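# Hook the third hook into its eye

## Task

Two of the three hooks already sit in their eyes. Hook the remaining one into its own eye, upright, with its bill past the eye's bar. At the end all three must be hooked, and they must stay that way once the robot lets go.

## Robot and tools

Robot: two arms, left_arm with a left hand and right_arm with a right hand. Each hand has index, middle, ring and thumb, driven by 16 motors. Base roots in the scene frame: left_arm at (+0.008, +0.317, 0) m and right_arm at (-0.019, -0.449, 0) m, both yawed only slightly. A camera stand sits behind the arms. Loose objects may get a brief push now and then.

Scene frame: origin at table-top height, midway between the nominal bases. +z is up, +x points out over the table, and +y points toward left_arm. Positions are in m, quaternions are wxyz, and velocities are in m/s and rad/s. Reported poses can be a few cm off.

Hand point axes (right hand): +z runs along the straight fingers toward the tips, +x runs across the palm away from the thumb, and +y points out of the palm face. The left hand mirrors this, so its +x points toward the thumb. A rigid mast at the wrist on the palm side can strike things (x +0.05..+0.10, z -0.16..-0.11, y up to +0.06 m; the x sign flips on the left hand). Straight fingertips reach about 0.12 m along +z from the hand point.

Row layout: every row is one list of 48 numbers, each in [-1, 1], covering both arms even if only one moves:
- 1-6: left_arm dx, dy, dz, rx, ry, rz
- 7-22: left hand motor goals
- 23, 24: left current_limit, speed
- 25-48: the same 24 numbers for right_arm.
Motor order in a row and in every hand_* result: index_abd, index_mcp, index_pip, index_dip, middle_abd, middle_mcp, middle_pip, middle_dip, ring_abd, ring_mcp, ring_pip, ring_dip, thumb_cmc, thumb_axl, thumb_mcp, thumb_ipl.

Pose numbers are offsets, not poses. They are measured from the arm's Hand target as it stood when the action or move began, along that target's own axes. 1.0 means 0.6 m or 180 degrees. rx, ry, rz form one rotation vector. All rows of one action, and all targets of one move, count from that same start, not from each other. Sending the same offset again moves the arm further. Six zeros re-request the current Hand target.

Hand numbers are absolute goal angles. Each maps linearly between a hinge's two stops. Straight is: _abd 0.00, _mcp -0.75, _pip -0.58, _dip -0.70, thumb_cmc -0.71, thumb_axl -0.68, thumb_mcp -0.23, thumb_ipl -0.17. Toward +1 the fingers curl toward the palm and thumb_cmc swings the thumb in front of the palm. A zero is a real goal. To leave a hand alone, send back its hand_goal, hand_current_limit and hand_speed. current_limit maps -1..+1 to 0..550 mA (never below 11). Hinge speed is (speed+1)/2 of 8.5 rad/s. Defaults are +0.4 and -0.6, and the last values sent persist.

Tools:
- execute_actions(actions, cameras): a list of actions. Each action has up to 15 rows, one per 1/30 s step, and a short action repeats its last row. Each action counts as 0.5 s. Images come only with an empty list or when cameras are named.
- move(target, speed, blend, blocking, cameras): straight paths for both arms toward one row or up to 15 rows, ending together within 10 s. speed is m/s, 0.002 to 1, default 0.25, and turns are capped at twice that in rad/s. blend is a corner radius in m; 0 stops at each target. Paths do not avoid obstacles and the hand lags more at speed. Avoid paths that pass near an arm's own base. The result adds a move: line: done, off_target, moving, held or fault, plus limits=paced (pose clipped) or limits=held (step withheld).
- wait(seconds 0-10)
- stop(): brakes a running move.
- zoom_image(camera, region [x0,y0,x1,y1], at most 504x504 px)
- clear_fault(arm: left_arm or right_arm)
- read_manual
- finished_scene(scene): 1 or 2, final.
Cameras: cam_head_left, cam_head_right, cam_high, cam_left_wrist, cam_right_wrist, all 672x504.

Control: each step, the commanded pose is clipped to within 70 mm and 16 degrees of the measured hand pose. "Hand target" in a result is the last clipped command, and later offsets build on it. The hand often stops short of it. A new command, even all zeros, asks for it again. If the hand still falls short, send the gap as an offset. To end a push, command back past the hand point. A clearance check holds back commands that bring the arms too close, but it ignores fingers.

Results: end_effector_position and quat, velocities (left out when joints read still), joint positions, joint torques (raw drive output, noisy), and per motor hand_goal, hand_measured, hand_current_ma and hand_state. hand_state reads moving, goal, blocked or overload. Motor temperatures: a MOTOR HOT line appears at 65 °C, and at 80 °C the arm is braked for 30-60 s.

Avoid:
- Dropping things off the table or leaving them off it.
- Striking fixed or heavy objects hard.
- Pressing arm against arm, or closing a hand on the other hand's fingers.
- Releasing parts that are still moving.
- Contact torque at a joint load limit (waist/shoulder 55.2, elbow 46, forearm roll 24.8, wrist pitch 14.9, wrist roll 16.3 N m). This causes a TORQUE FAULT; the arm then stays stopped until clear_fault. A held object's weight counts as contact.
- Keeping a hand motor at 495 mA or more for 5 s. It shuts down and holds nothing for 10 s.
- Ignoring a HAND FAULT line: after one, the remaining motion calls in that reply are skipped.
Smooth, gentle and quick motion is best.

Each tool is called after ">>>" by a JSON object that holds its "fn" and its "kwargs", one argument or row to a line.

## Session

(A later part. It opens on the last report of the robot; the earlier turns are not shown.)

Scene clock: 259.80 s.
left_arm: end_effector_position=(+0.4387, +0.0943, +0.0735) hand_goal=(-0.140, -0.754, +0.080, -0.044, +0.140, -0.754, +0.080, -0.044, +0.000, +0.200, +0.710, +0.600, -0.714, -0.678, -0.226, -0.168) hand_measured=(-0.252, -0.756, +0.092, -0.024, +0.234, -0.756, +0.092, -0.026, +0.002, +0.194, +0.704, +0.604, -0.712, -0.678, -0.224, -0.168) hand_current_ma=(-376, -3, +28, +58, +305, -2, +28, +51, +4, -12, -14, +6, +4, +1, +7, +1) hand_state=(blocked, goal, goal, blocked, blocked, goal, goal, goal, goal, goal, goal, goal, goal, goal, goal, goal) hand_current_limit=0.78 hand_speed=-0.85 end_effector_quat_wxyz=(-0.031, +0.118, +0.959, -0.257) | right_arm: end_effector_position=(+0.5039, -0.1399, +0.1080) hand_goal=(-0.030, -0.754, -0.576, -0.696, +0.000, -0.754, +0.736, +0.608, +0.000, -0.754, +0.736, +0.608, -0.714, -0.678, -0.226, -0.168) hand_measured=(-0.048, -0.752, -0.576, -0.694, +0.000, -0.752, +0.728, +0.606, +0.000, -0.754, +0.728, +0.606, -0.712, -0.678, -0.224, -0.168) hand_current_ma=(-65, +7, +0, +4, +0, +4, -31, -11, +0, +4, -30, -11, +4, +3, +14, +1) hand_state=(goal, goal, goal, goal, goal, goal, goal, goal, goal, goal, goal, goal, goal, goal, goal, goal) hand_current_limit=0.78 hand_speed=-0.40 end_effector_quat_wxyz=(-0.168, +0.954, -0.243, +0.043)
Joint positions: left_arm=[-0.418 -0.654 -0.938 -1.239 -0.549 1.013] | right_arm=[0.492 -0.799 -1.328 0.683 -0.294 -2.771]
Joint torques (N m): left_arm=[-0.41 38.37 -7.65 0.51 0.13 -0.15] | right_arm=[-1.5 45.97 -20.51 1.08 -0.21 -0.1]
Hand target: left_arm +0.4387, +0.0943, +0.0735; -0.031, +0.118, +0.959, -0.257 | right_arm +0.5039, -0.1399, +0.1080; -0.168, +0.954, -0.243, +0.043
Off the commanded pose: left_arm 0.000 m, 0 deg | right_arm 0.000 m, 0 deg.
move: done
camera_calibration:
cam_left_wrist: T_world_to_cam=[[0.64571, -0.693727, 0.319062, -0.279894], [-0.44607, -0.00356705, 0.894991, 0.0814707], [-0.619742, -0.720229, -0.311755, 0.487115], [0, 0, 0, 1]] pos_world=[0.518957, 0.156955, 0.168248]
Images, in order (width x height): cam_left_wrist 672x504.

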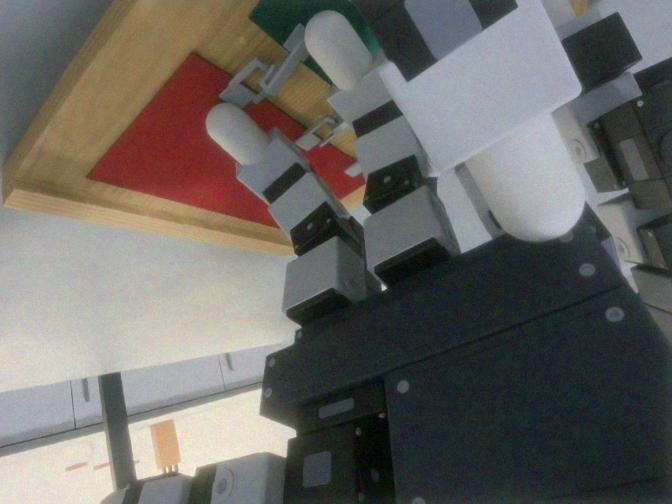

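>>> {"fn": "move", "kwargs": {
  "target": [0,-0.0004,-0.0007,0,0,0,-0.14,-0.754,0.08,-0.043,0.14,-0.754,0.08,-0.043,0,0.2,0.71,0.6,-0.714,-0.678,-0.226,-0.168,0.78,-0.85,0,0,0,0,0,0,-0.03,-0.754,-0.576,-0.696,0,-0.754,0.737,0.609,0,-0.754,0.737,0.609,-0.714,-0.678,-0.226,-0.168,0.78,-0.4],
  "speed": 0.02,
  "cameras": []
}}

>>> {"fn": "move", "kwargs": {
  "target": [0,-0.0004,-0.0007,0,0,0,-0.14,-0.754,0.08,-0.043,0.14,-0.754,0.08,-0.043,0,0.2,0.71,0.6,-0.714,-0.678,-0.226,-0.168,0.78,-0.85,0,0,0,0,0,0,-0.03,-0.754,-0.576,-0.696,0,-0.754,0.737,0.609,0,-0.754,0.737,0.609,-0.714,-0.678,-0.226,-0.168,0.78,-0.4],
  "speed": 0.02,
  "cameras": ["cam_left_wrist"]
}}

>>> {"fn": "zoom_image", "kwargs": {
  "camera": "cam_left_wrist",
  "region": [190, 0, 390, 180]
}}

Scene clock: 261.40 s.
left_arm: end_effector_position=(+0.4387, +0.0943, +0.0740) hand_goal=(-0.140, -0.754, +0.080, -0.044, +0.140, -0.754, +0.080, -0.044, +0.000, +0.200, +0.710, +0.600, -0.714, -0.678, -0.226, -0.168) hand_measured=(-0.216, -0.752, +0.092, -0.024, +0.208, -0.752, +0.092, -0.026, +0.002, +0.194, +0.704, +0.604, -0.712, -0.678, -0.224, -0.168) hand_current_ma=(-234, +4, +28, +58, +209, +3, +28, +48, +4, -12, -14, +6, +4, +1, +7, +1) hand_state=(blocked, goal, goal, blocked, blocked, goal, goal, goal, goal, goal, goal, goal, goal, goal, goal, goal) hand_current_limit=0.78 hand_speed=-0.85 end_effector_quat_wxyz=(-0.031, +0.118, +0.959, -0.257) | right_arm: end_effector_position=(+0.5039, -0.1399, +0.1080) hand_goal=(-0.030, -0.754, -0.576, -0.696, +0.000, -0.754, +0.736, +0.608, +0.000, -0.754, +0.736, +0.608, -0.714, -0.678, -0.226, -0.168) hand_measured=(-0.048, -0.752, -0.576, -0.694, +0.000, -0.752, +0.728, +0.606, +0.000, -0.754, +0.728, +0.606, -0.712, -0.678, -0.224, -0.168) hand_current_ma=(-65, +7, +0, +4, +0, +4, -31, -11, +0, +4, -30, -11, +4, +3, +14, +1) hand_state=(goal, goal, goal, goal, goal, goal, goal, goal, goal, goal, goal, goal, goal, goal, goal, goal) hand_current_limit=0.78 hand_speed=-0.40 end_effector_quat_wxyz=(-0.168, +0.954, -0.243, +0.043)
Joint positions: left_arm=[-0.418 -0.653 -0.938 -1.238 -0.55 1.011] | right_arm=[0.492 -0.799 -1.328 0.683 -0.294 -2.771]
Joint torques (N m): left_arm=[0.72 44.84 -7.54 0.56 -0.48 -0.18] | right_arm=[-0.52 46.85 -19.86 0.68 -0.12 0.02]
Hand target: left_arm +0.4387, +0.0943, +0.0740; -0.031, +0.118, +0.959, -0.257 | right_arm +0.5039, -0.1399, +0.1080; -0.168, +0.954, -0.243, +0.043
Off the commanded pose: left_arm 0.000 m, 0 deg | right_arm 0.000 m, 0 deg.
move: done
No camera images: "cameras" was empty.

Scene clock: 262.10 s.
left_arm: end_effector_position=(+0.4387, +0.0943, +0.0745) hand_goal=(-0.140, -0.754, +0.080, -0.044, +0.140, -0.754, +0.080, -0.044, +0.000, +0.200, +0.710, +0.600, -0.714, -0.678, -0.226, -0.168) hand_measured=(-0.188, -0.748, +0.092, -0.024, +0.198, -0.750, +0.090, -0.032, +0.002, +0.194, +0.704, +0.604, -0.712, -0.678, -0.224, -0.168) hand_current_ma=(-138, +13, +28, +58, +167, +9, +22, +31, +4, -12, -14, +6, +4, +1, +7, +1) hand_state=(blocked, goal, goal, blocked, blocked, goal, goal, goal, goal, goal, goal, goal, goal, goal, goal, goal) hand_current_limit=0.78 hand_speed=-0.85 end_effector_quat_wxyz=(-0.031, +0.118, +0.959, -0.257) | right_arm: end_effector_position=(+0.5039, -0.1399, +0.1080) hand_goal=(-0.030, -0.754, -0.576, -0.696, +0.000, -0.754, +0.736, +0.608, +0.000, -0.754, +0.736, +0.608, -0.714, -0.678, -0.226, -0.168) hand_measured=(-0.048, -0.752, -0.576, -0.694, +0.000, -0.752, +0.728, +0.606, +0.000, -0.754, +0.728, +0.606, -0.712, -0.678, -0.224, -0.168) hand_current_ma=(-65, +7, +0, +4, +0, +4, -31, -11, +0, +4, -30, -11, +4, +3, +14, +1) hand_state=(goal, goal, goal, goal, goal, goal, goal, goal, goal, goal, goal, goal, goal, goal, goal, goal) hand_current_limit=0.78 hand_speed=-0.40 end_effector_quat_wxyz=(-0.168, +0.954, -0.243, +0.043)
Joint positions: left_arm=[-0.418 -0.652 -0.937 -1.236 -0.55 1.01] | right_arm=[0.492 -0.799 -1.328 0.683 -0.294 -2.771]
Joint torques (N m): left_arm=[1.43 45.25 -7.52 0.36 -0.7 -0.34] | right_arm=[-1.97 47.54 -20.39 0.46 -0.2 -0.05]
Hand target: left_arm +0.4387, +0.0943, +0.0745; -0.031, +0.118, +0.959, -0.257 | right_arm +0.5039, -0.1399, +0.1080; -0.168, +0.954, -0.243, +0.043
Off the commanded pose: left_arm 0.000 m, 0 deg | right_arm 0.000 m, 0 deg.
move: done
camera_calibration:
cam_left_wrist: T_world_to_cam=[[0.645722, -0.693749, 0.31899, -0.280172], [-0.446081, -0.00368001, 0.894985, 0.0806894], [-0.619721, -0.720207, -0.311845, 0.487397], [0, 0, 0, 1]] pos_world=[0.518957, 0.156954, 0.169148]
Images, in order (width x height): cam_left_wrist 672x504.

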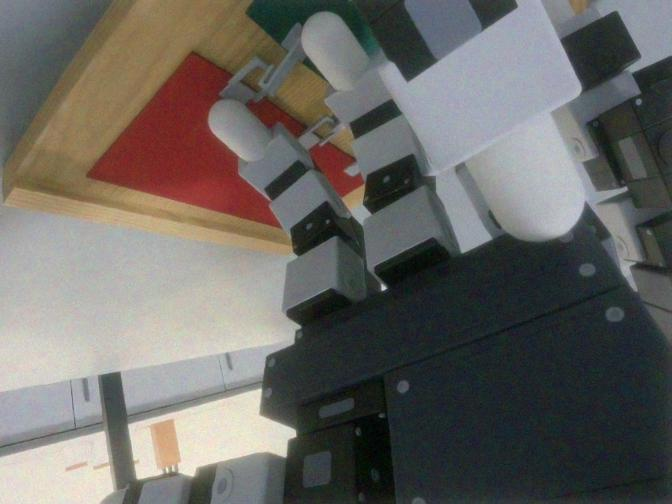

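Scaled by 2.520.

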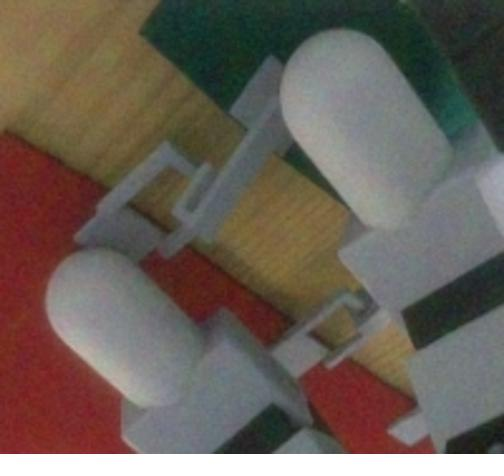

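>>> {"fn": "zoom_image", "kwargs": {
  "camera": "cam_left_wrist",
  "region": [210, 10, 330, 120]
}}

Scaled by 4.200.

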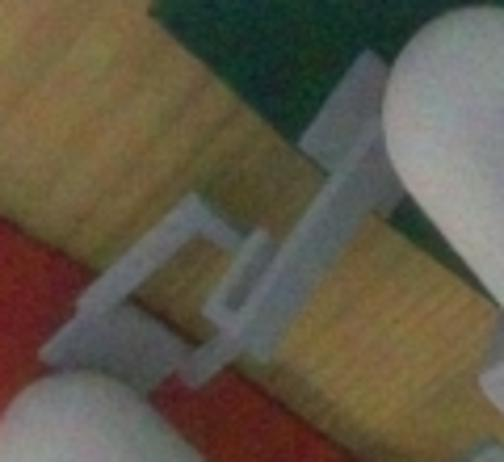

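>>> {"fn": "move", "kwargs": {
  "target": [0,0,0,0,0,0,-0.08,-0.754,0.08,-0.043,0.08,-0.754,0.08,-0.043,0,0.2,0.71,0.6,-0.714,-0.678,-0.226,-0.168,0.78,-0.85,0,0,0,0,0,0,-0.03,-0.754,-0.576,-0.696,0,-0.754,0.737,0.609,0,-0.754,0.737,0.609,-0.714,-0.678,-0.226,-0.168,0.78,-0.4],
  "speed": 0.02,
  "cameras": ["cam_left_wrist"]
}}

>>> {"fn": "zoom_image", "kwargs": {
  "camera": "cam_left_wrist",
  "region": [210, 10, 330, 120]
}}

Scene clock: 264.83 s.
left_arm: end_effector_position=(+0.4387, +0.0943, +0.0745) hand_goal=(-0.080, -0.754, +0.080, -0.044, +0.080, -0.754, +0.080, -0.044, +0.000, +0.200, +0.710, +0.600, -0.714, -0.678, -0.226, -0.168) hand_measured=(-0.130, -0.746, +0.098, -0.024, +0.168, -0.750, +0.090, -0.032, +0.002, +0.194, +0.704, +0.604, -0.712, -0.678, -0.224, -0.168) hand_current_ma=(-138, +22, +50, +58, +279, +9, +21, +31, +4, -12, -14, +6, +4, +1, +7, +1) hand_state=(blocked, goal, goal, blocked, blocked, goal, goal, goal, goal, goal, goal, goal, goal, goal, goal, goal) hand_current_limit=0.78 hand_speed=-0.85 end_effector_quat_wxyz=(-0.031, +0.118, +0.959, -0.257) | right_arm: end_effector_position=(+0.5039, -0.1399, +0.1080) hand_goal=(-0.030, -0.754, -0.576, -0.696, +0.000, -0.754, +0.736, +0.608, +0.000, -0.754, +0.736, +0.608, -0.714, -0.678, -0.226, -0.168) hand_measured=(-0.048, -0.752, -0.576, -0.694, +0.000, -0.752, +0.728, +0.606, +0.000, -0.754, +0.728, +0.606, -0.712, -0.678, -0.224, -0.168) hand_current_ma=(-65, +7, +0, +4, +0, +4, -31, -11, +0, +4, -30, -11, +4, +3, +14, +1) hand_state=(goal, goal, goal, goal, goal, goal, goal, goal, goal, goal, goal, goal, goal, goal, goal, goal) hand_current_limit=0.78 hand_speed=-0.40 end_effector_quat_wxyz=(-0.168, +0.954, -0.243, +0.043)
Joint positions: left_arm=[-0.418 -0.652 -0.937 -1.236 -0.55 1.01] | right_arm=[0.492 -0.799 -1.328 0.683 -0.294 -2.771]
Joint torques (N m): left_arm=[0.48 38.34 -7.85 0.16 -0.53 -0.2] | right_arm=[-0.79 46.92 -21.06 0.87 -0.31 -0.07]
Hand target: left_arm +0.4387, +0.0943, +0.0745; -0.031, +0.118, +0.959, -0.257 | right_arm +0.5039, -0.1399, +0.1080; -0.168, +0.954, -0.243, +0.043
Off the commanded pose: left_arm 0.000 m, 0 deg | right_arm 0.000 m, 0 deg.
move: done
camera_calibration:
cam_left_wrist: T_world_to_cam=[[0.64569, -0.69375, 0.319053, -0.280197], [-0.446126, -0.00363083, 0.894963, 0.0806191], [-0.619722, -0.720207, -0.311844, 0.487428], [0, 0, 0, 1]] pos_world=[0.518957, 0.156955, 0.169248]
Images, in order (width x height): cam_left_wrist 672x504.

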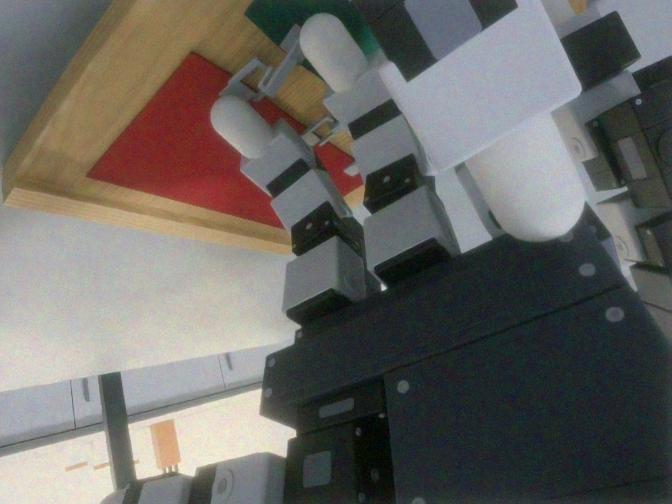

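Scaled by 4.200.

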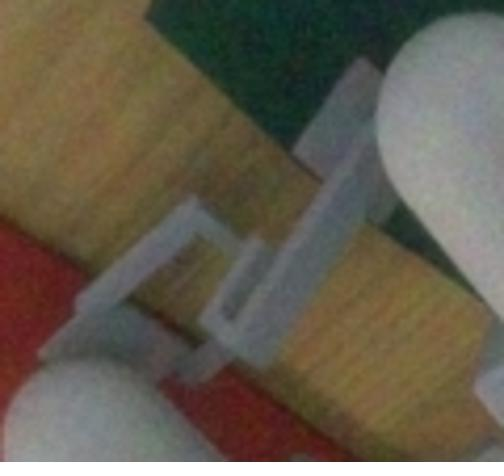

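>>> {"fn": "move", "kwargs": {
  "target": [0,0,0,0,0,0,-0.06,-0.754,0.08,-0.043,0.0,-0.754,0.08,-0.043,0,0.2,0.71,0.6,-0.714,-0.678,-0.226,-0.168,0.78,-0.85,0,0,0,0,0,0,-0.03,-0.754,-0.576,-0.696,0,-0.754,0.737,0.609,0,-0.754,0.737,0.609,-0.714,-0.678,-0.226,-0.168,0.78,-0.4],
  "speed": 0.02,
  "cameras": ["cam_left_wrist"]
}}

>>> {"fn": "zoom_image", "kwargs": {
  "camera": "cam_left_wrist",
  "region": [210, 10, 330, 120]
}}

Scene clock: 266.07 s.
left_arm: end_effector_position=(+0.4387, +0.0943, +0.0745) hand_goal=(-0.060, -0.754, +0.080, -0.044, +0.000, -0.754, +0.080, -0.044, +0.000, +0.200, +0.710, +0.600, -0.714, -0.678, -0.226, -0.168) hand_measured=(-0.110, -0.744, +0.102, -0.024, +0.112, -0.750, +0.092, -0.030, +0.002, +0.194, +0.704, +0.604, -0.712, -0.678, -0.224, -0.168) hand_current_ma=(-143, +25, +60, +58, +379, +9, +28, +34, +4, -12, -14, +6, +4, +1, +7, +1) hand_state=(blocked, goal, blocked, blocked, blocked, goal, goal, goal, goal, goal, goal, goal, goal, goal, goal, goal) hand_current_limit=0.78 hand_speed=-0.85 end_effector_quat_wxyz=(-0.031, +0.118, +0.959, -0.257) | right_arm: end_effector_position=(+0.5039, -0.1399, +0.1080) hand_goal=(-0.030, -0.754, -0.576, -0.696, +0.000, -0.754, +0.736, +0.608, +0.000, -0.754, +0.736, +0.608, -0.714, -0.678, -0.226, -0.168) hand_measured=(-0.048, -0.752, -0.576, -0.694, +0.000, -0.752, +0.728, +0.606, +0.000, -0.754, +0.728, +0.606, -0.712, -0.678, -0.224, -0.168) hand_current_ma=(-65, +7, +0, +4, +0, +4, -31, -11, +0, +4, -30, -11, +4, +3, +14, +1) hand_state=(goal, goal, goal, goal, goal, goal, goal, goal, goal, goal, goal, goal, goal, goal, goal, goal) hand_current_limit=0.78 hand_speed=-0.40 end_effector_quat_wxyz=(-0.168, +0.954, -0.243, +0.043)
Joint positions: left_arm=[-0.418 -0.652 -0.938 -1.236 -0.55 1.01] | right_arm=[0.492 -0.799 -1.328 0.683 -0.294 -2.771]
Joint torques (N m): left_arm=[1.33 34.19 -5.14 0.36 -0.3 -0.27] | right_arm=[0.59 45.42 -19.94 0.9 -0.15 -0.02]
Hand target: left_arm +0.4387, +0.0943, +0.0745; -0.031, +0.118, +0.959, -0.257 | right_arm +0.5039, -0.1399, +0.1080; -0.168, +0.954, -0.243, +0.043
Off the commanded pose: left_arm 0.000 m, 0 deg | right_arm 0.000 m, 0 deg.
move: done
camera_calibration:
cam_left_wrist: T_world_to_cam=[[0.64569, -0.69375, 0.319053, -0.280197], [-0.446126, -0.00363083, 0.894963, 0.0806191], [-0.619722, -0.720207, -0.311844, 0.487428], [0, 0, 0, 1]] pos_world=[0.518957, 0.156955, 0.169248]
Images, in order (width x height): cam_left_wrist 672x504.

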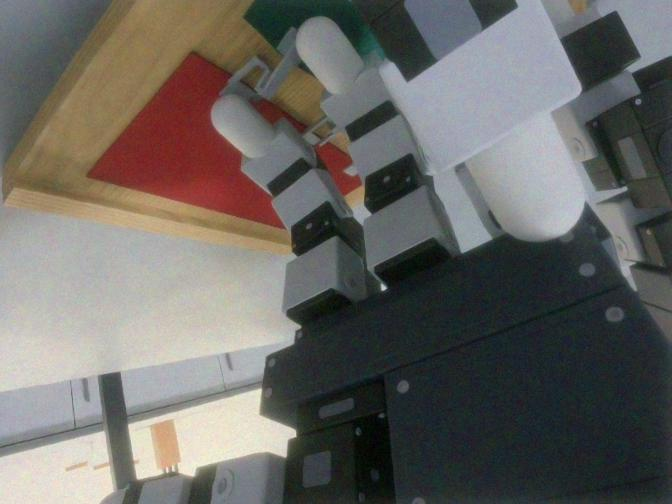

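Scaled by 4.200.

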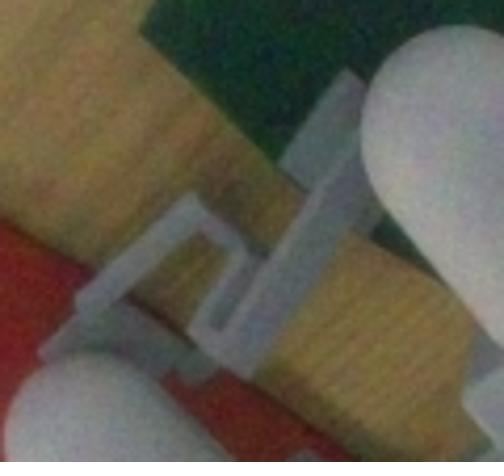

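>>> {"fn": "move", "kwargs": {
  "target": [0,0,0,0,0,0,-0.06,-0.754,0.08,-0.043,-0.04,-0.754,0.08,-0.043,0,0.2,0.71,0.6,-0.714,-0.678,-0.226,-0.168,0.78,-0.85,0,0,0,0,0,0,-0.03,-0.754,-0.576,-0.696,0,-0.754,0.737,0.609,0,-0.754,0.737,0.609,-0.714,-0.678,-0.226,-0.168,0.78,-0.4],
  "speed": 0.02,
  "cameras": ["cam_left_wrist"]
}}

>>> {"fn": "zoom_image", "kwargs": {
  "camera": "cam_left_wrist",
  "region": [210, 10, 330, 120]
}}

Scene clock: 267.17 s.
left_arm: end_effector_position=(+0.4387, +0.0943, +0.0745) hand_goal=(-0.060, -0.754, +0.080, -0.044, -0.040, -0.754, +0.080, -0.044, +0.000, +0.200, +0.710, +0.600, -0.714, -0.678, -0.226, -0.168) hand_measured=(-0.110, -0.744, +0.102, -0.024, +0.080, -0.750, +0.094, -0.030, +0.002, +0.194, +0.704, +0.604, -0.712, -0.678, -0.224, -0.168) hand_current_ma=(-142, +25, +61, +58, +408, +9, +33, +38, +4, -12, -14, +6, +4, +1, +7, +1) hand_state=(blocked, goal, blocked, blocked, blocked, goal, goal, goal, goal, goal, goal, goal, goal, goal, goal, goal) hand_current_limit=0.78 hand_speed=-0.85 end_effector_quat_wxyz=(-0.031, +0.118, +0.959, -0.257) | right_arm: end_effector_position=(+0.5039, -0.1399, +0.1080) hand_goal=(-0.030, -0.754, -0.576, -0.696, +0.000, -0.754, +0.736, +0.608, +0.000, -0.754, +0.736, +0.608, -0.714, -0.678, -0.226, -0.168) hand_measured=(-0.048, -0.752, -0.576, -0.694, +0.000, -0.752, +0.728, +0.606, +0.000, -0.754, +0.728, +0.606, -0.712, -0.678, -0.224, -0.168) hand_current_ma=(-65, +7, +0, +4, +0, +4, -31, -11, +0, +4, -30, -11, +4, +3, +14, +1) hand_state=(goal, goal, goal, goal, goal, goal, goal, goal, goal, goal, goal, goal, goal, goal, goal, goal) hand_current_limit=0.78 hand_speed=-0.40 end_effector_quat_wxyz=(-0.168, +0.954, -0.243, +0.043)
Joint positions: left_arm=[-0.418 -0.652 -0.937 -1.236 -0.55 1.01] | right_arm=[0.492 -0.799 -1.328 0.683 -0.294 -2.771]
Joint torques (N m): left_arm=[0.66 33.77 -4.57 0.37 -0.24 -0.3] | right_arm=[-0.35 47.16 -19.88 0.16 -0.22 0.14]
Hand target: left_arm +0.4387, +0.0943, +0.0745; -0.031, +0.118, +0.959, -0.257 | right_arm +0.5039, -0.1399, +0.1080; -0.168, +0.954, -0.243, +0.043
Off the commanded pose: left_arm 0.000 m, 0 deg | right_arm 0.000 m, 0 deg.
move: done
camera_calibration:
cam_left_wrist: T_world_to_cam=[[0.645722, -0.693749, 0.31899, -0.280172], [-0.446081, -0.00368001, 0.894985, 0.0806894], [-0.619721, -0.720207, -0.311845, 0.487397], [0, 0, 0, 1]] pos_world=[0.518957, 0.156954, 0.169148]
Images, in order (width x height): cam_left_wrist 672x504.

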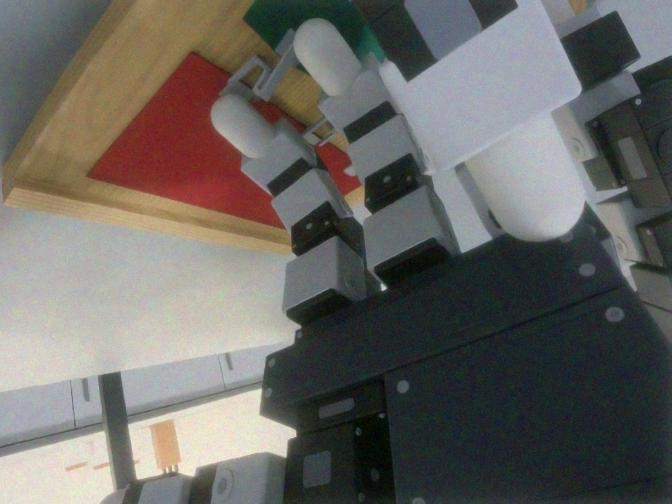

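Scaled by 4.200.

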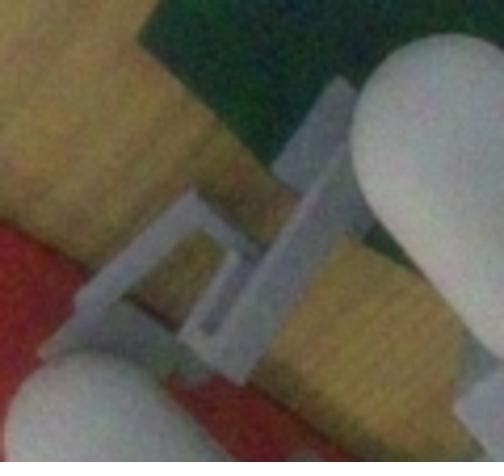

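>>> {"fn": "move", "kwargs": {
  "target": [0,0,0,0,0,0,-0.06,-0.754,0.08,-0.043,-0.07,-0.754,0.08,-0.043,0,0.2,0.71,0.6,-0.714,-0.678,-0.226,-0.168,0.78,-0.85,0,0,0,0,0,0,-0.03,-0.754,-0.576,-0.696,0,-0.754,0.737,0.609,0,-0.754,0.737,0.609,-0.714,-0.678,-0.226,-0.168,0.78,-0.4],
  "speed": 0.02,
  "cameras": ["cam_left_wrist","cam_right_wrist","cam_head_left","cam_head_right"]
}}

>>> {"fn": "zoom_image", "kwargs": {
  "camera": "cam_left_wrist",
  "region": [210, 10, 330, 120]
}}

>>> {"fn": "zoom_image", "kwargs": {
  "camera": "cam_right_wrist",
  "region": [390, 180, 510, 300]
}}

Scene clock: 268.57 s.
left_arm: end_effector_position=(+0.4387, +0.0943, +0.0745) hand_goal=(-0.060, -0.754, +0.080, -0.044, -0.070, -0.754, +0.080, -0.044, +0.000, +0.200, +0.710, +0.600, -0.714, -0.678, -0.226, -0.168) hand_measured=(-0.106, -0.744, +0.102, -0.022, +0.014, -0.750, +0.102, -0.026, +0.002, +0.194, +0.704, +0.604, -0.712, -0.678, -0.224, -0.168) hand_current_ma=(-126, +25, +62, +59, +263, +9, +58, +49, +4, -12, -14, +6, +4, +1, +7, +1) hand_state=(blocked, goal, blocked, blocked, blocked, goal, blocked, goal, goal, goal, goal, goal, goal, goal, goal, goal) hand_current_limit=0.78 hand_speed=-0.85 end_effector_quat_wxyz=(-0.031, +0.118, +0.959, -0.257) | right_arm: end_effector_position=(+0.5039, -0.1399, +0.1080) hand_goal=(-0.030, -0.754, -0.576, -0.696, +0.000, -0.754, +0.736, +0.608, +0.000, -0.754, +0.736, +0.608, -0.714, -0.678, -0.226, -0.168) hand_measured=(-0.048, -0.752, -0.576, -0.694, +0.000, -0.752, +0.728, +0.606, +0.000, -0.754, +0.728, +0.606, -0.712, -0.678, -0.224, -0.168) hand_current_ma=(-65, +7, +0, +4, +0, +4, -31, -11, +0, +4, -30, -11, +4, +3, +14, +1) hand_state=(goal, goal, goal, goal, goal, goal, goal, goal, goal, goal, goal, goal, goal, goal, goal, goal) hand_current_limit=0.78 hand_speed=-0.40 end_effector_quat_wxyz=(-0.168, +0.954, -0.243, +0.043)
Joint positions: left_arm=[-0.418 -0.652 -0.937 -1.236 -0.55 1.01] | right_arm=[0.492 -0.799 -1.328 0.683 -0.294 -2.771]
Joint torques (N m): left_arm=[0.78 34.64 -7.17 0.13 -0.23 -0.21] | right_arm=[0.34 45.53 -20.36 0.27 -0.3 0.09]
Hand target: left_arm +0.4387, +0.0943, +0.0745; -0.031, +0.118, +0.959, -0.257 | right_arm +0.5039, -0.1399, +0.1080; -0.168, +0.954, -0.243, +0.043
Off the commanded pose: left_arm 0.000 m, 0 deg | right_arm 0.000 m, 0 deg.
move: done
camera_calibration:
cam_left_wrist: T_world_to_cam=[[0.645742, -0.693727, 0.319, -0.280187], [-0.446026, -0.00361622, 0.895013, 0.080646], [-0.619741, -0.720229, -0.311755, 0.487395], [0, 0, 0, 1]] pos_world=[0.518957, 0.156955, 0.169148]
cam_right_wrist: T_world_to_cam=[[-0.977897, -0.0934234, -0.187053, 0.53198], [-0.209073, 0.427134, 0.879685, 0.0198618], [-0.00228637, 0.899349, -0.437225, 0.298368], [0, 0, 0, 1]] pos_world=[0.525057, -0.227121, 0.212491]
Images, in order (width x height): cam_head_left 672x504, cam_head_right 672x504, cam_left_wrist 672x504, cam_right_wrist 672x504.

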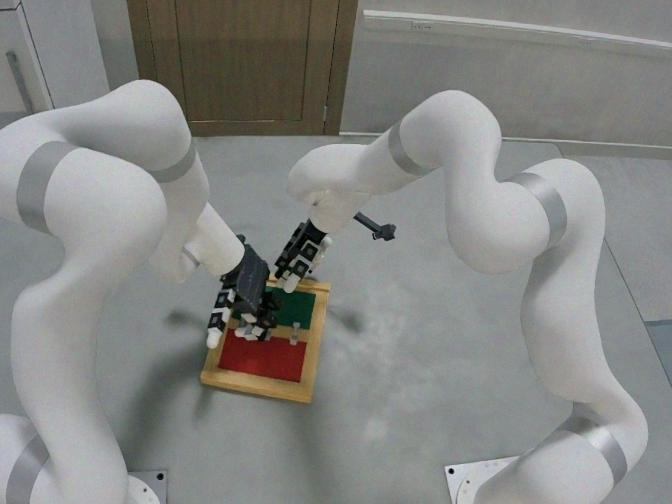

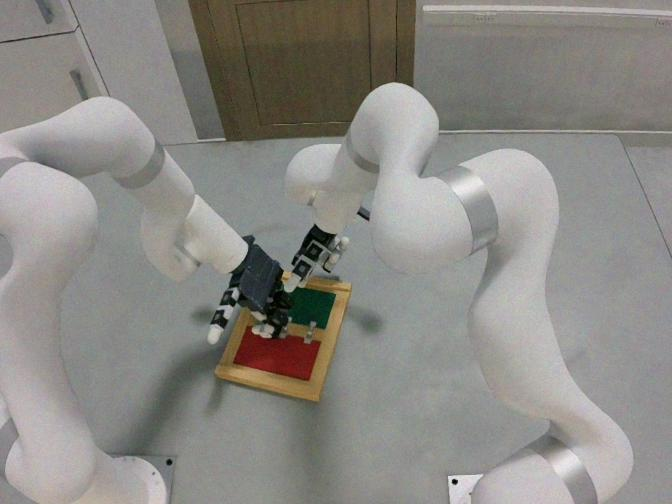

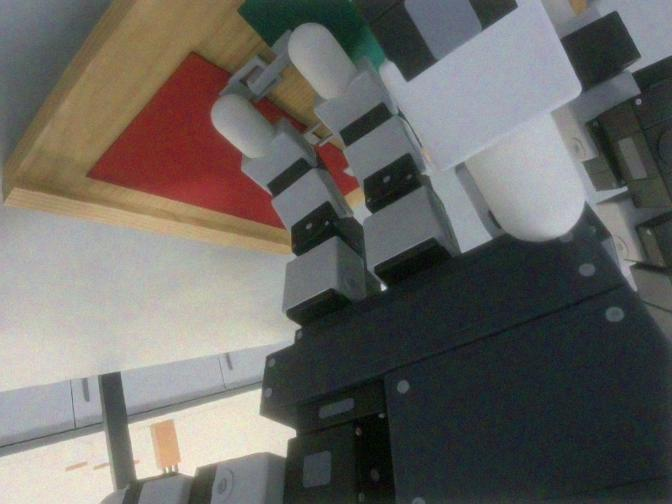

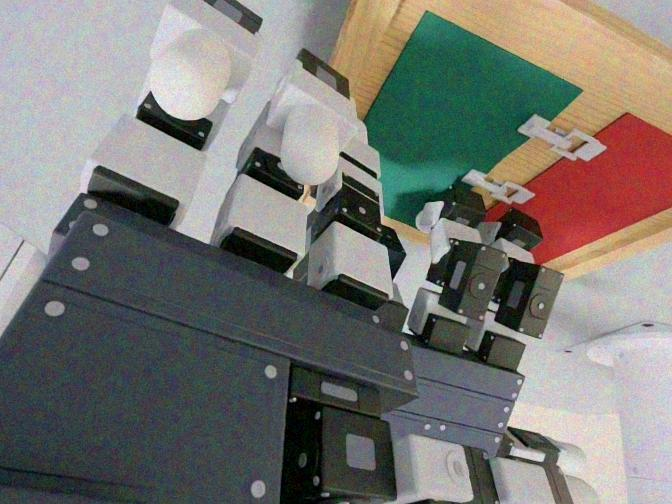

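Scaled by 4.200.

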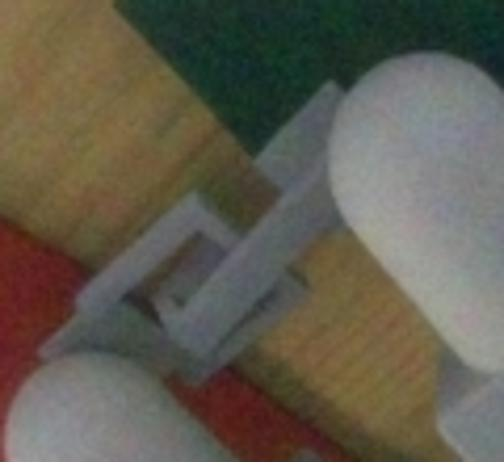

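Scaled by 4.200.

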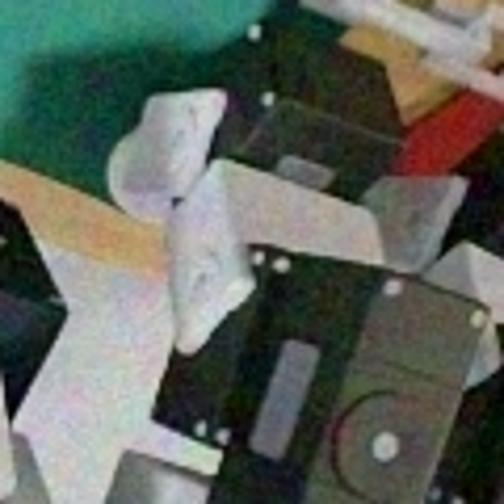

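>>> {"fn": "move", "kwargs": {
  "target": [0,0,0,0,0,0,-0.08,-0.754,0.08,-0.043,0.03,-0.754,0.08,-0.043,0,0.2,0.71,0.6,-0.714,-0.678,-0.226,-0.168,0.78,-0.9,0,0,0,0,0,0,-0.03,-0.754,-0.576,-0.696,0,-0.754,0.737,0.609,0,-0.754,0.737,0.609,-0.714,-0.678,-0.226,-0.168,0.78,-0.4],
  "speed": 0.02,
  "cameras": ["cam_left_wrist"]
}}

>>> {"fn": "zoom_image", "kwargs": {
  "camera": "cam_left_wrist",
  "region": [210, 20, 310, 110]
}}

Scene clock: 270.10 s.
left_arm: end_effector_position=(+0.4387, +0.0943, +0.0745) hand_goal=(-0.080, -0.754, +0.080, -0.044, +0.030, -0.754, +0.080, -0.044, +0.000, +0.200, +0.710, +0.600, -0.714, -0.678, -0.226, -0.168) hand_measured=(-0.106, -0.744, +0.102, -0.022, +0.048, -0.750, +0.102, -0.026, +0.002, +0.194, +0.704, +0.604, -0.712, -0.678, -0.224, -0.168) hand_current_ma=(-62, +25, +63, +59, +43, +9, +59, +50, +4, -12, -14, +6, +4, +1, +7, +1) hand_state=(blocked, goal, blocked, blocked, goal, goal, blocked, goal, goal, goal, goal, goal, goal, goal, goal, goal) hand_current_limit=0.78 hand_speed=-0.90 end_effector_quat_wxyz=(-0.031, +0.118, +0.959, -0.257) | right_arm: end_effector_position=(+0.5039, -0.1399, +0.1080) hand_goal=(-0.030, -0.754, -0.576, -0.696, +0.000, -0.754, +0.736, +0.608, +0.000, -0.754, +0.736, +0.608, -0.714, -0.678, -0.226, -0.168) hand_measured=(-0.048, -0.752, -0.576, -0.694, +0.000, -0.752, +0.728, +0.606, +0.000, -0.754, +0.728, +0.606, -0.712, -0.678, -0.224, -0.168) hand_current_ma=(-65, +7, +0, +4, +0, +4, -31, -11, +0, +4, -30, -11, +4, +3, +14, +1) hand_state=(goal, goal, goal, goal, goal, goal, goal, goal, goal, goal, goal, goal, goal, goal, goal, goal) hand_current_limit=0.78 hand_speed=-0.40 end_effector_quat_wxyz=(-0.168, +0.954, -0.243, +0.043)
Joint positions: left_arm=[-0.418 -0.652 -0.937 -1.236 -0.55 1.01] | right_arm=[0.492 -0.799 -1.328 0.683 -0.294 -2.771]
Joint torques (N m): left_arm=[-0.57 34.73 -7.79 0.09 -0.32 -0.26] | right_arm=[-1.91 44.76 -19.79 0.54 -0.16 0.03]
Hand target: left_arm +0.4387, +0.0943, +0.0745; -0.031, +0.118, +0.959, -0.257 | right_arm +0.5039, -0.1399, +0.1080; -0.168, +0.954, -0.243, +0.043
Off the commanded pose: left_arm 0.000 m, 0 deg | right_arm 0.000 m, 0 deg.
move: done
camera_calibration:
cam_left_wrist: T_world_to_cam=[[0.645722, -0.693749, 0.31899, -0.280172], [-0.446081, -0.00368001, 0.894985, 0.0806894], [-0.619721, -0.720207, -0.311845, 0.487397], [0, 0, 0, 1]] pos_world=[0.518957, 0.156954, 0.169148]
Images, in order (width x height): cam_left_wrist 672x504.

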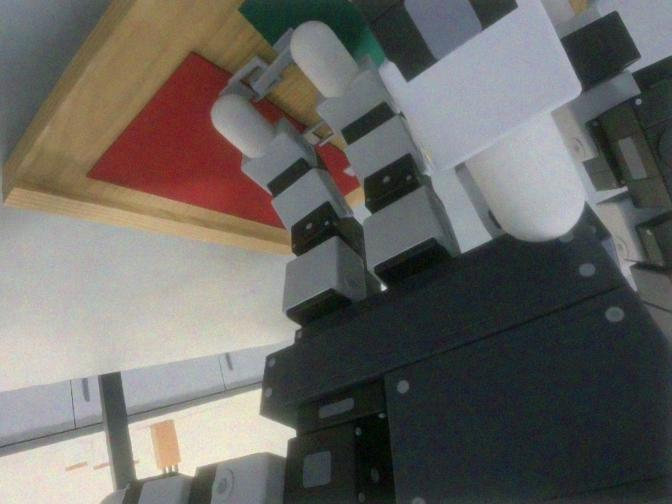

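Scaled by 5.040.

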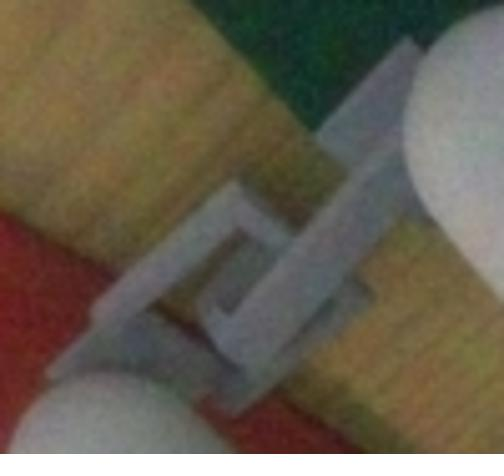

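>>> {"fn": "move", "kwargs": {
  "target": [
    [0,0,0,0,0,0,-0.12,-0.754,0.08,-0.043,0.12,-0.754,0.08,-0.043,0,0.2,0.71,0.6,-0.714,-0.678,-0.226,-0.168,0.6,-0.93,0,0,0,0,0,0,-0.03,-0.754,-0.576,-0.696,0,-0.754,0.737,0.609,0,-0.754,0.737,0.609,-0.714,-0.678,-0.226,-0.168,0.78,-0.4],
    [0,0,0,0,0,0,-0.2,-0.754,0.08,-0.043,0.2,-0.754,0.08,-0.043,0,0.2,0.71,0.6,-0.714,-0.678,-0.226,-0.168,0.6,-0.93,0,0,0,0,0,0,-0.03,-0.754,-0.576,-0.696,0,-0.754,0.737,0.609,0,-0.754,0.737,0.609,-0.714,-0.678,-0.226,-0.168,0.78,-0.4]
  ],
  "speed": 0.02,
  "cameras": ["cam_left_wrist"]
}}

>>> {"fn": "zoom_image", "kwargs": {
  "camera": "cam_left_wrist",
  "region": [210, 20, 310, 110]
}}

Scene clock: 272.43 s.
left_arm: end_effector_position=(+0.4387, +0.0943, +0.0745) hand_goal=(-0.200, -0.754, +0.080, -0.044, +0.200, -0.754, +0.080, -0.044, +0.000, +0.200, +0.710, +0.600, -0.714, -0.678, -0.226, -0.168) hand_measured=(-0.190, -0.744, +0.102, -0.022, +0.202, -0.746, +0.100, -0.028, +0.002, +0.194, +0.704, +0.604, -0.712, -0.678, -0.224, -0.168) hand_current_ma=(+19, +25, +63, +59, +2, +17, +52, +40, +4, -12, -14, +6, +4, +1, +7, +1) hand_state=(goal, goal, blocked, blocked, goal, goal, goal, goal, goal, goal, goal, goal, goal, goal, goal, goal) hand_current_limit=0.60 hand_speed=-0.93 end_effector_quat_wxyz=(-0.031, +0.118, +0.959, -0.257) | right_arm: end_effector_position=(+0.5039, -0.1399, +0.1080) hand_goal=(-0.030, -0.754, -0.576, -0.696, +0.000, -0.754, +0.736, +0.608, +0.000, -0.754, +0.736, +0.608, -0.714, -0.678, -0.226, -0.168) hand_measured=(-0.048, -0.752, -0.576, -0.694, +0.000, -0.752, +0.728, +0.606, +0.000, -0.754, +0.728, +0.606, -0.712, -0.678, -0.224, -0.168) hand_current_ma=(-65, +7, +0, +4, +0, +4, -31, -11, +0, +4, -30, -11, +4, +3, +14, +1) hand_state=(goal, goal, goal, goal, goal, goal, goal, goal, goal, goal, goal, goal, goal, goal, goal, goal) hand_current_limit=0.78 hand_speed=-0.40 end_effector_quat_wxyz=(-0.168, +0.954, -0.243, +0.043)
Joint positions: left_arm=[-0.418 -0.652 -0.937 -1.236 -0.55 1.01] | right_arm=[0.492 -0.799 -1.328 0.683 -0.294 -2.771]
Joint torques (N m): left_arm=[-1.38 39.36 -7.68 0.41 -0.19 -0.03] | right_arm=[-1.16 46.45 -20.72 0.88 -0.26 0]
Hand target: left_arm +0.4387, +0.0943, +0.0745; -0.031, +0.118, +0.959, -0.257 | right_arm +0.5039, -0.1399, +0.1080; -0.168, +0.954, -0.243, +0.043
Off the commanded pose: left_arm 0.000 m, 0 deg | right_arm 0.000 m, 0 deg.
move: done
camera_calibration:
cam_left_wrist: T_world_to_cam=[[0.645722, -0.693749, 0.31899, -0.280172], [-0.446081, -0.00368001, 0.894985, 0.0806894], [-0.619721, -0.720207, -0.311845, 0.487397], [0, 0, 0, 1]] pos_world=[0.518957, 0.156954, 0.169148]
Images, in order (width x height): cam_left_wrist 672x504.

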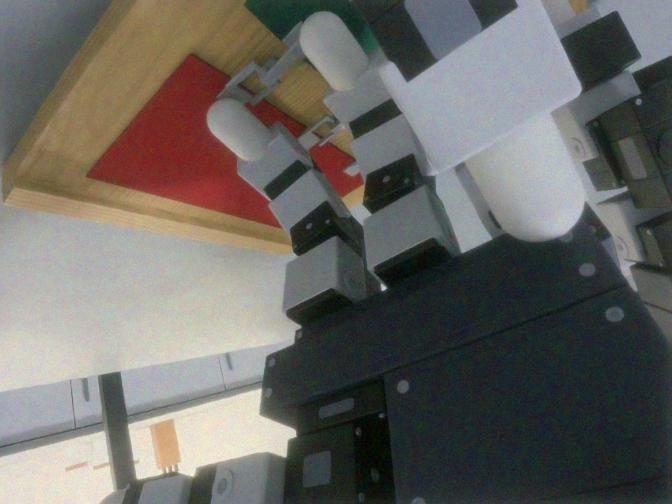

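Scaled by 5.040.

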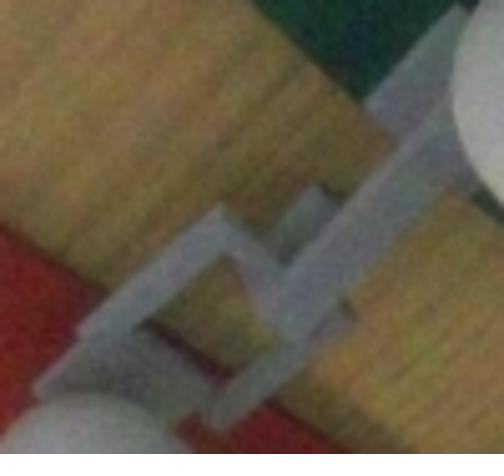

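>>> {"fn": "move", "kwargs": {
  "target": [
    [0,-0.0125,-0.0217,0,0,0,-0.22,-0.754,0.08,-0.043,0.22,-0.754,0.08,-0.043,0,0.2,0.71,0.6,-0.714,-0.678,-0.226,-0.168,0.4,-0.8,0,0,0,0,0,0,-0.05,-0.754,-0.576,-0.696,0,-0.754,0.737,0.609,0,-0.754,0.737,0.609,-0.714,-0.678,-0.226,-0.168,0.4,-0.9],
    [0,-0.0625,-0.108,0,0,0,-0.22,-0.754,0.08,-0.043,0.22,-0.754,0.08,-0.043,0,0.2,0.71,0.6,-0.714,-0.678,-0.226,-0.168,0.4,-0.8,0,-0.0228,-0.0627,0,0,0,-0.05,-0.754,-0.576,-0.696,0,-0.754,0.737,0.609,0,-0.754,0.737,0.609,-0.714,-0.678,-0.226,-0.168,0.4,-0.9]
  ],
  "speed": [0.03,0.08],
  "cameras": ["cam_left_wrist","cam_right_wrist"]
}}

>>> {"fn": "zoom_image", "kwargs": {
  "camera": "cam_left_wrist",
  "region": [220, 0, 400, 160]
}}

>>> {"fn": "zoom_image", "kwargs": {
  "camera": "cam_right_wrist",
  "region": [400, 100, 620, 300]
}}

Scene clock: 275.30 s.
left_arm: end_effector_position=(+0.4386, +0.0942, +0.1493) hand_goal=(-0.220, -0.754, +0.080, -0.044, +0.220, -0.754, +0.080, -0.044, +0.000, +0.200, +0.710, +0.600, -0.714, -0.678, -0.226, -0.168) hand_measured=(-0.214, -0.744, +0.082, -0.042, +0.218, -0.746, +0.082, -0.042, +0.002, +0.194, +0.704, +0.604, -0.712, -0.678, -0.224, -0.168) hand_current_ma=(+9, +25, +4, +5, -3, +17, +4, +5, +4, -12, -14, +6, +4, +1, +7, +1) hand_state=(goal, goal, goal, goal, goal, goal, goal, goal, goal, goal, goal, goal, goal, goal, goal, goal) hand_current_limit=0.40 hand_speed=-0.80 end_effector_quat_wxyz=(-0.031, +0.118, +0.959, -0.257) | right_arm: end_effector_position=(+0.5039, -0.1399, +0.1481) hand_goal=(-0.050, -0.754, -0.576, -0.696, +0.000, -0.754, +0.736, +0.608, +0.000, -0.754, +0.736, +0.608, -0.714, -0.678, -0.226, -0.168) hand_measured=(-0.050, -0.752, -0.576, -0.694, +0.000, -0.752, +0.728, +0.606, +0.000, -0.754, +0.728, +0.606, -0.712, -0.678, -0.224, -0.168) hand_current_ma=(-1, +9, +0, +4, +0, +4, -30, -11, +0, +4, -30, -11, +4, +3, +14, +1) hand_state=(goal, goal, goal, goal, goal, goal, goal, goal, goal, goal, goal, goal, goal, goal, goal, goal) hand_current_limit=0.40 hand_speed=-0.90 end_effector_quat_wxyz=(-0.168, +0.954, -0.243, +0.043)
Joint positions: left_arm=[-0.418 -0.498 -0.929 -1.035 -0.612 0.768] | right_arm=[0.492 -0.735 -1.328 0.57 -0.346 -2.651]
Joint torques (N m): left_arm=[-2.31 44.31 -12.61 0.04 -0.79 -0.36] | right_arm=[-0.36 49.83 -21.6 0.22 -0.26 0.36]
Hand target: left_arm +0.4386, +0.0942, +0.1493; -0.031, +0.118, +0.959, -0.257 | right_arm +0.5039, -0.1399, +0.1481; -0.168, +0.954, -0.243, +0.043
Off the commanded pose: left_arm 0.000 m, 0 deg | right_arm 0.000 m, 0 deg.
move: done
camera_calibration:
cam_left_wrist: T_world_to_cam=[[0.645742, -0.693727, 0.319, -0.304085], [-0.446026, -0.00361622, 0.895013, 0.0135646], [-0.619741, -0.720229, -0.311755, 0.510612], [0, 0, 0, 1]] pos_world=[0.518857, 0.156855, 0.244048]
cam_right_wrist: T_world_to_cam=[[-0.977897, -0.0934234, -0.187053, 0.539463], [-0.209073, 0.427134, 0.879685, -0.0153256], [-0.00228637, 0.899349, -0.437225, 0.315857], [0, 0, 0, 1]] pos_world=[0.525057, -0.227121, 0.252491]
Images, in order (width x height): cam_left_wrist 672x504, cam_right_wrist 672x504.

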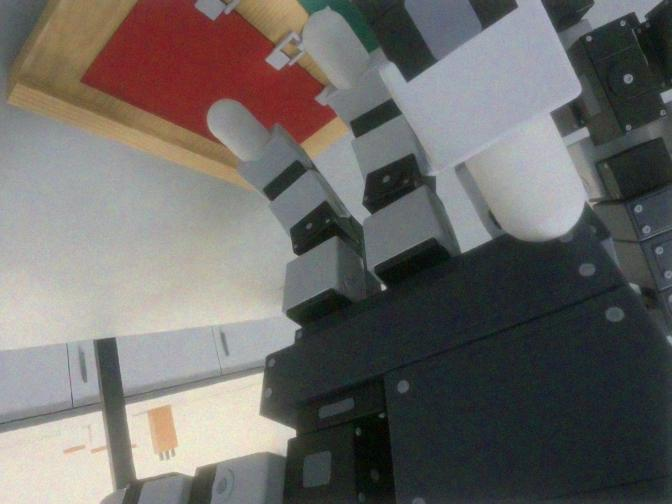

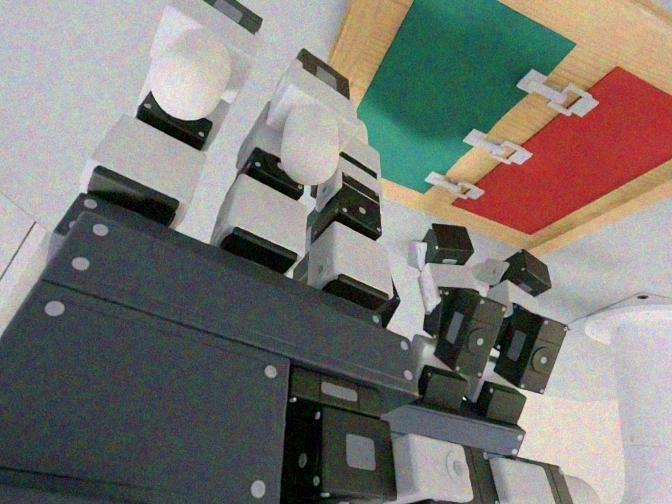

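Scaled by 2.800.

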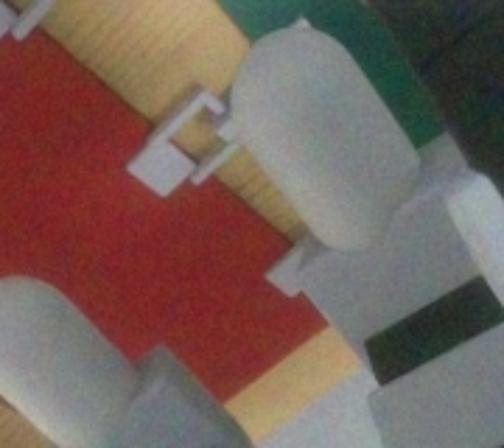

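Scaled by 2.291.

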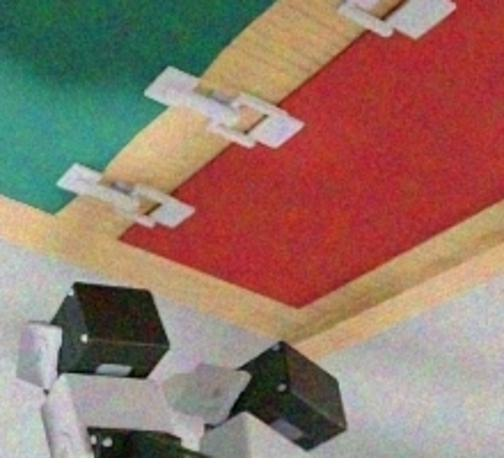

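>>> {"fn": "zoom_image", "kwargs": {
  "camera": "cam_right_wrist",
  "region": [415, 130, 515, 220]
}}

>>> {"fn": "zoom_image", "kwargs": {
  "camera": "cam_right_wrist",
  "region": [500, 50, 620, 150]
}}

Scaled by 5.040.

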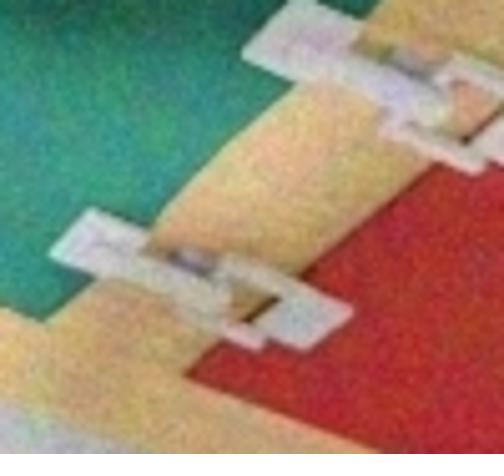

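Scaled by 4.200.

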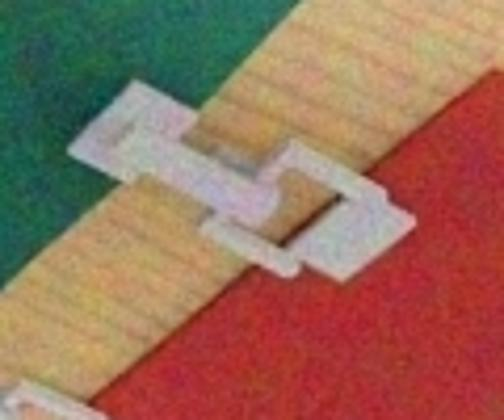

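>>> {"fn": "finished_scene", "kwargs": {
  "scene": 1
}}

The scene is finished: the task was done.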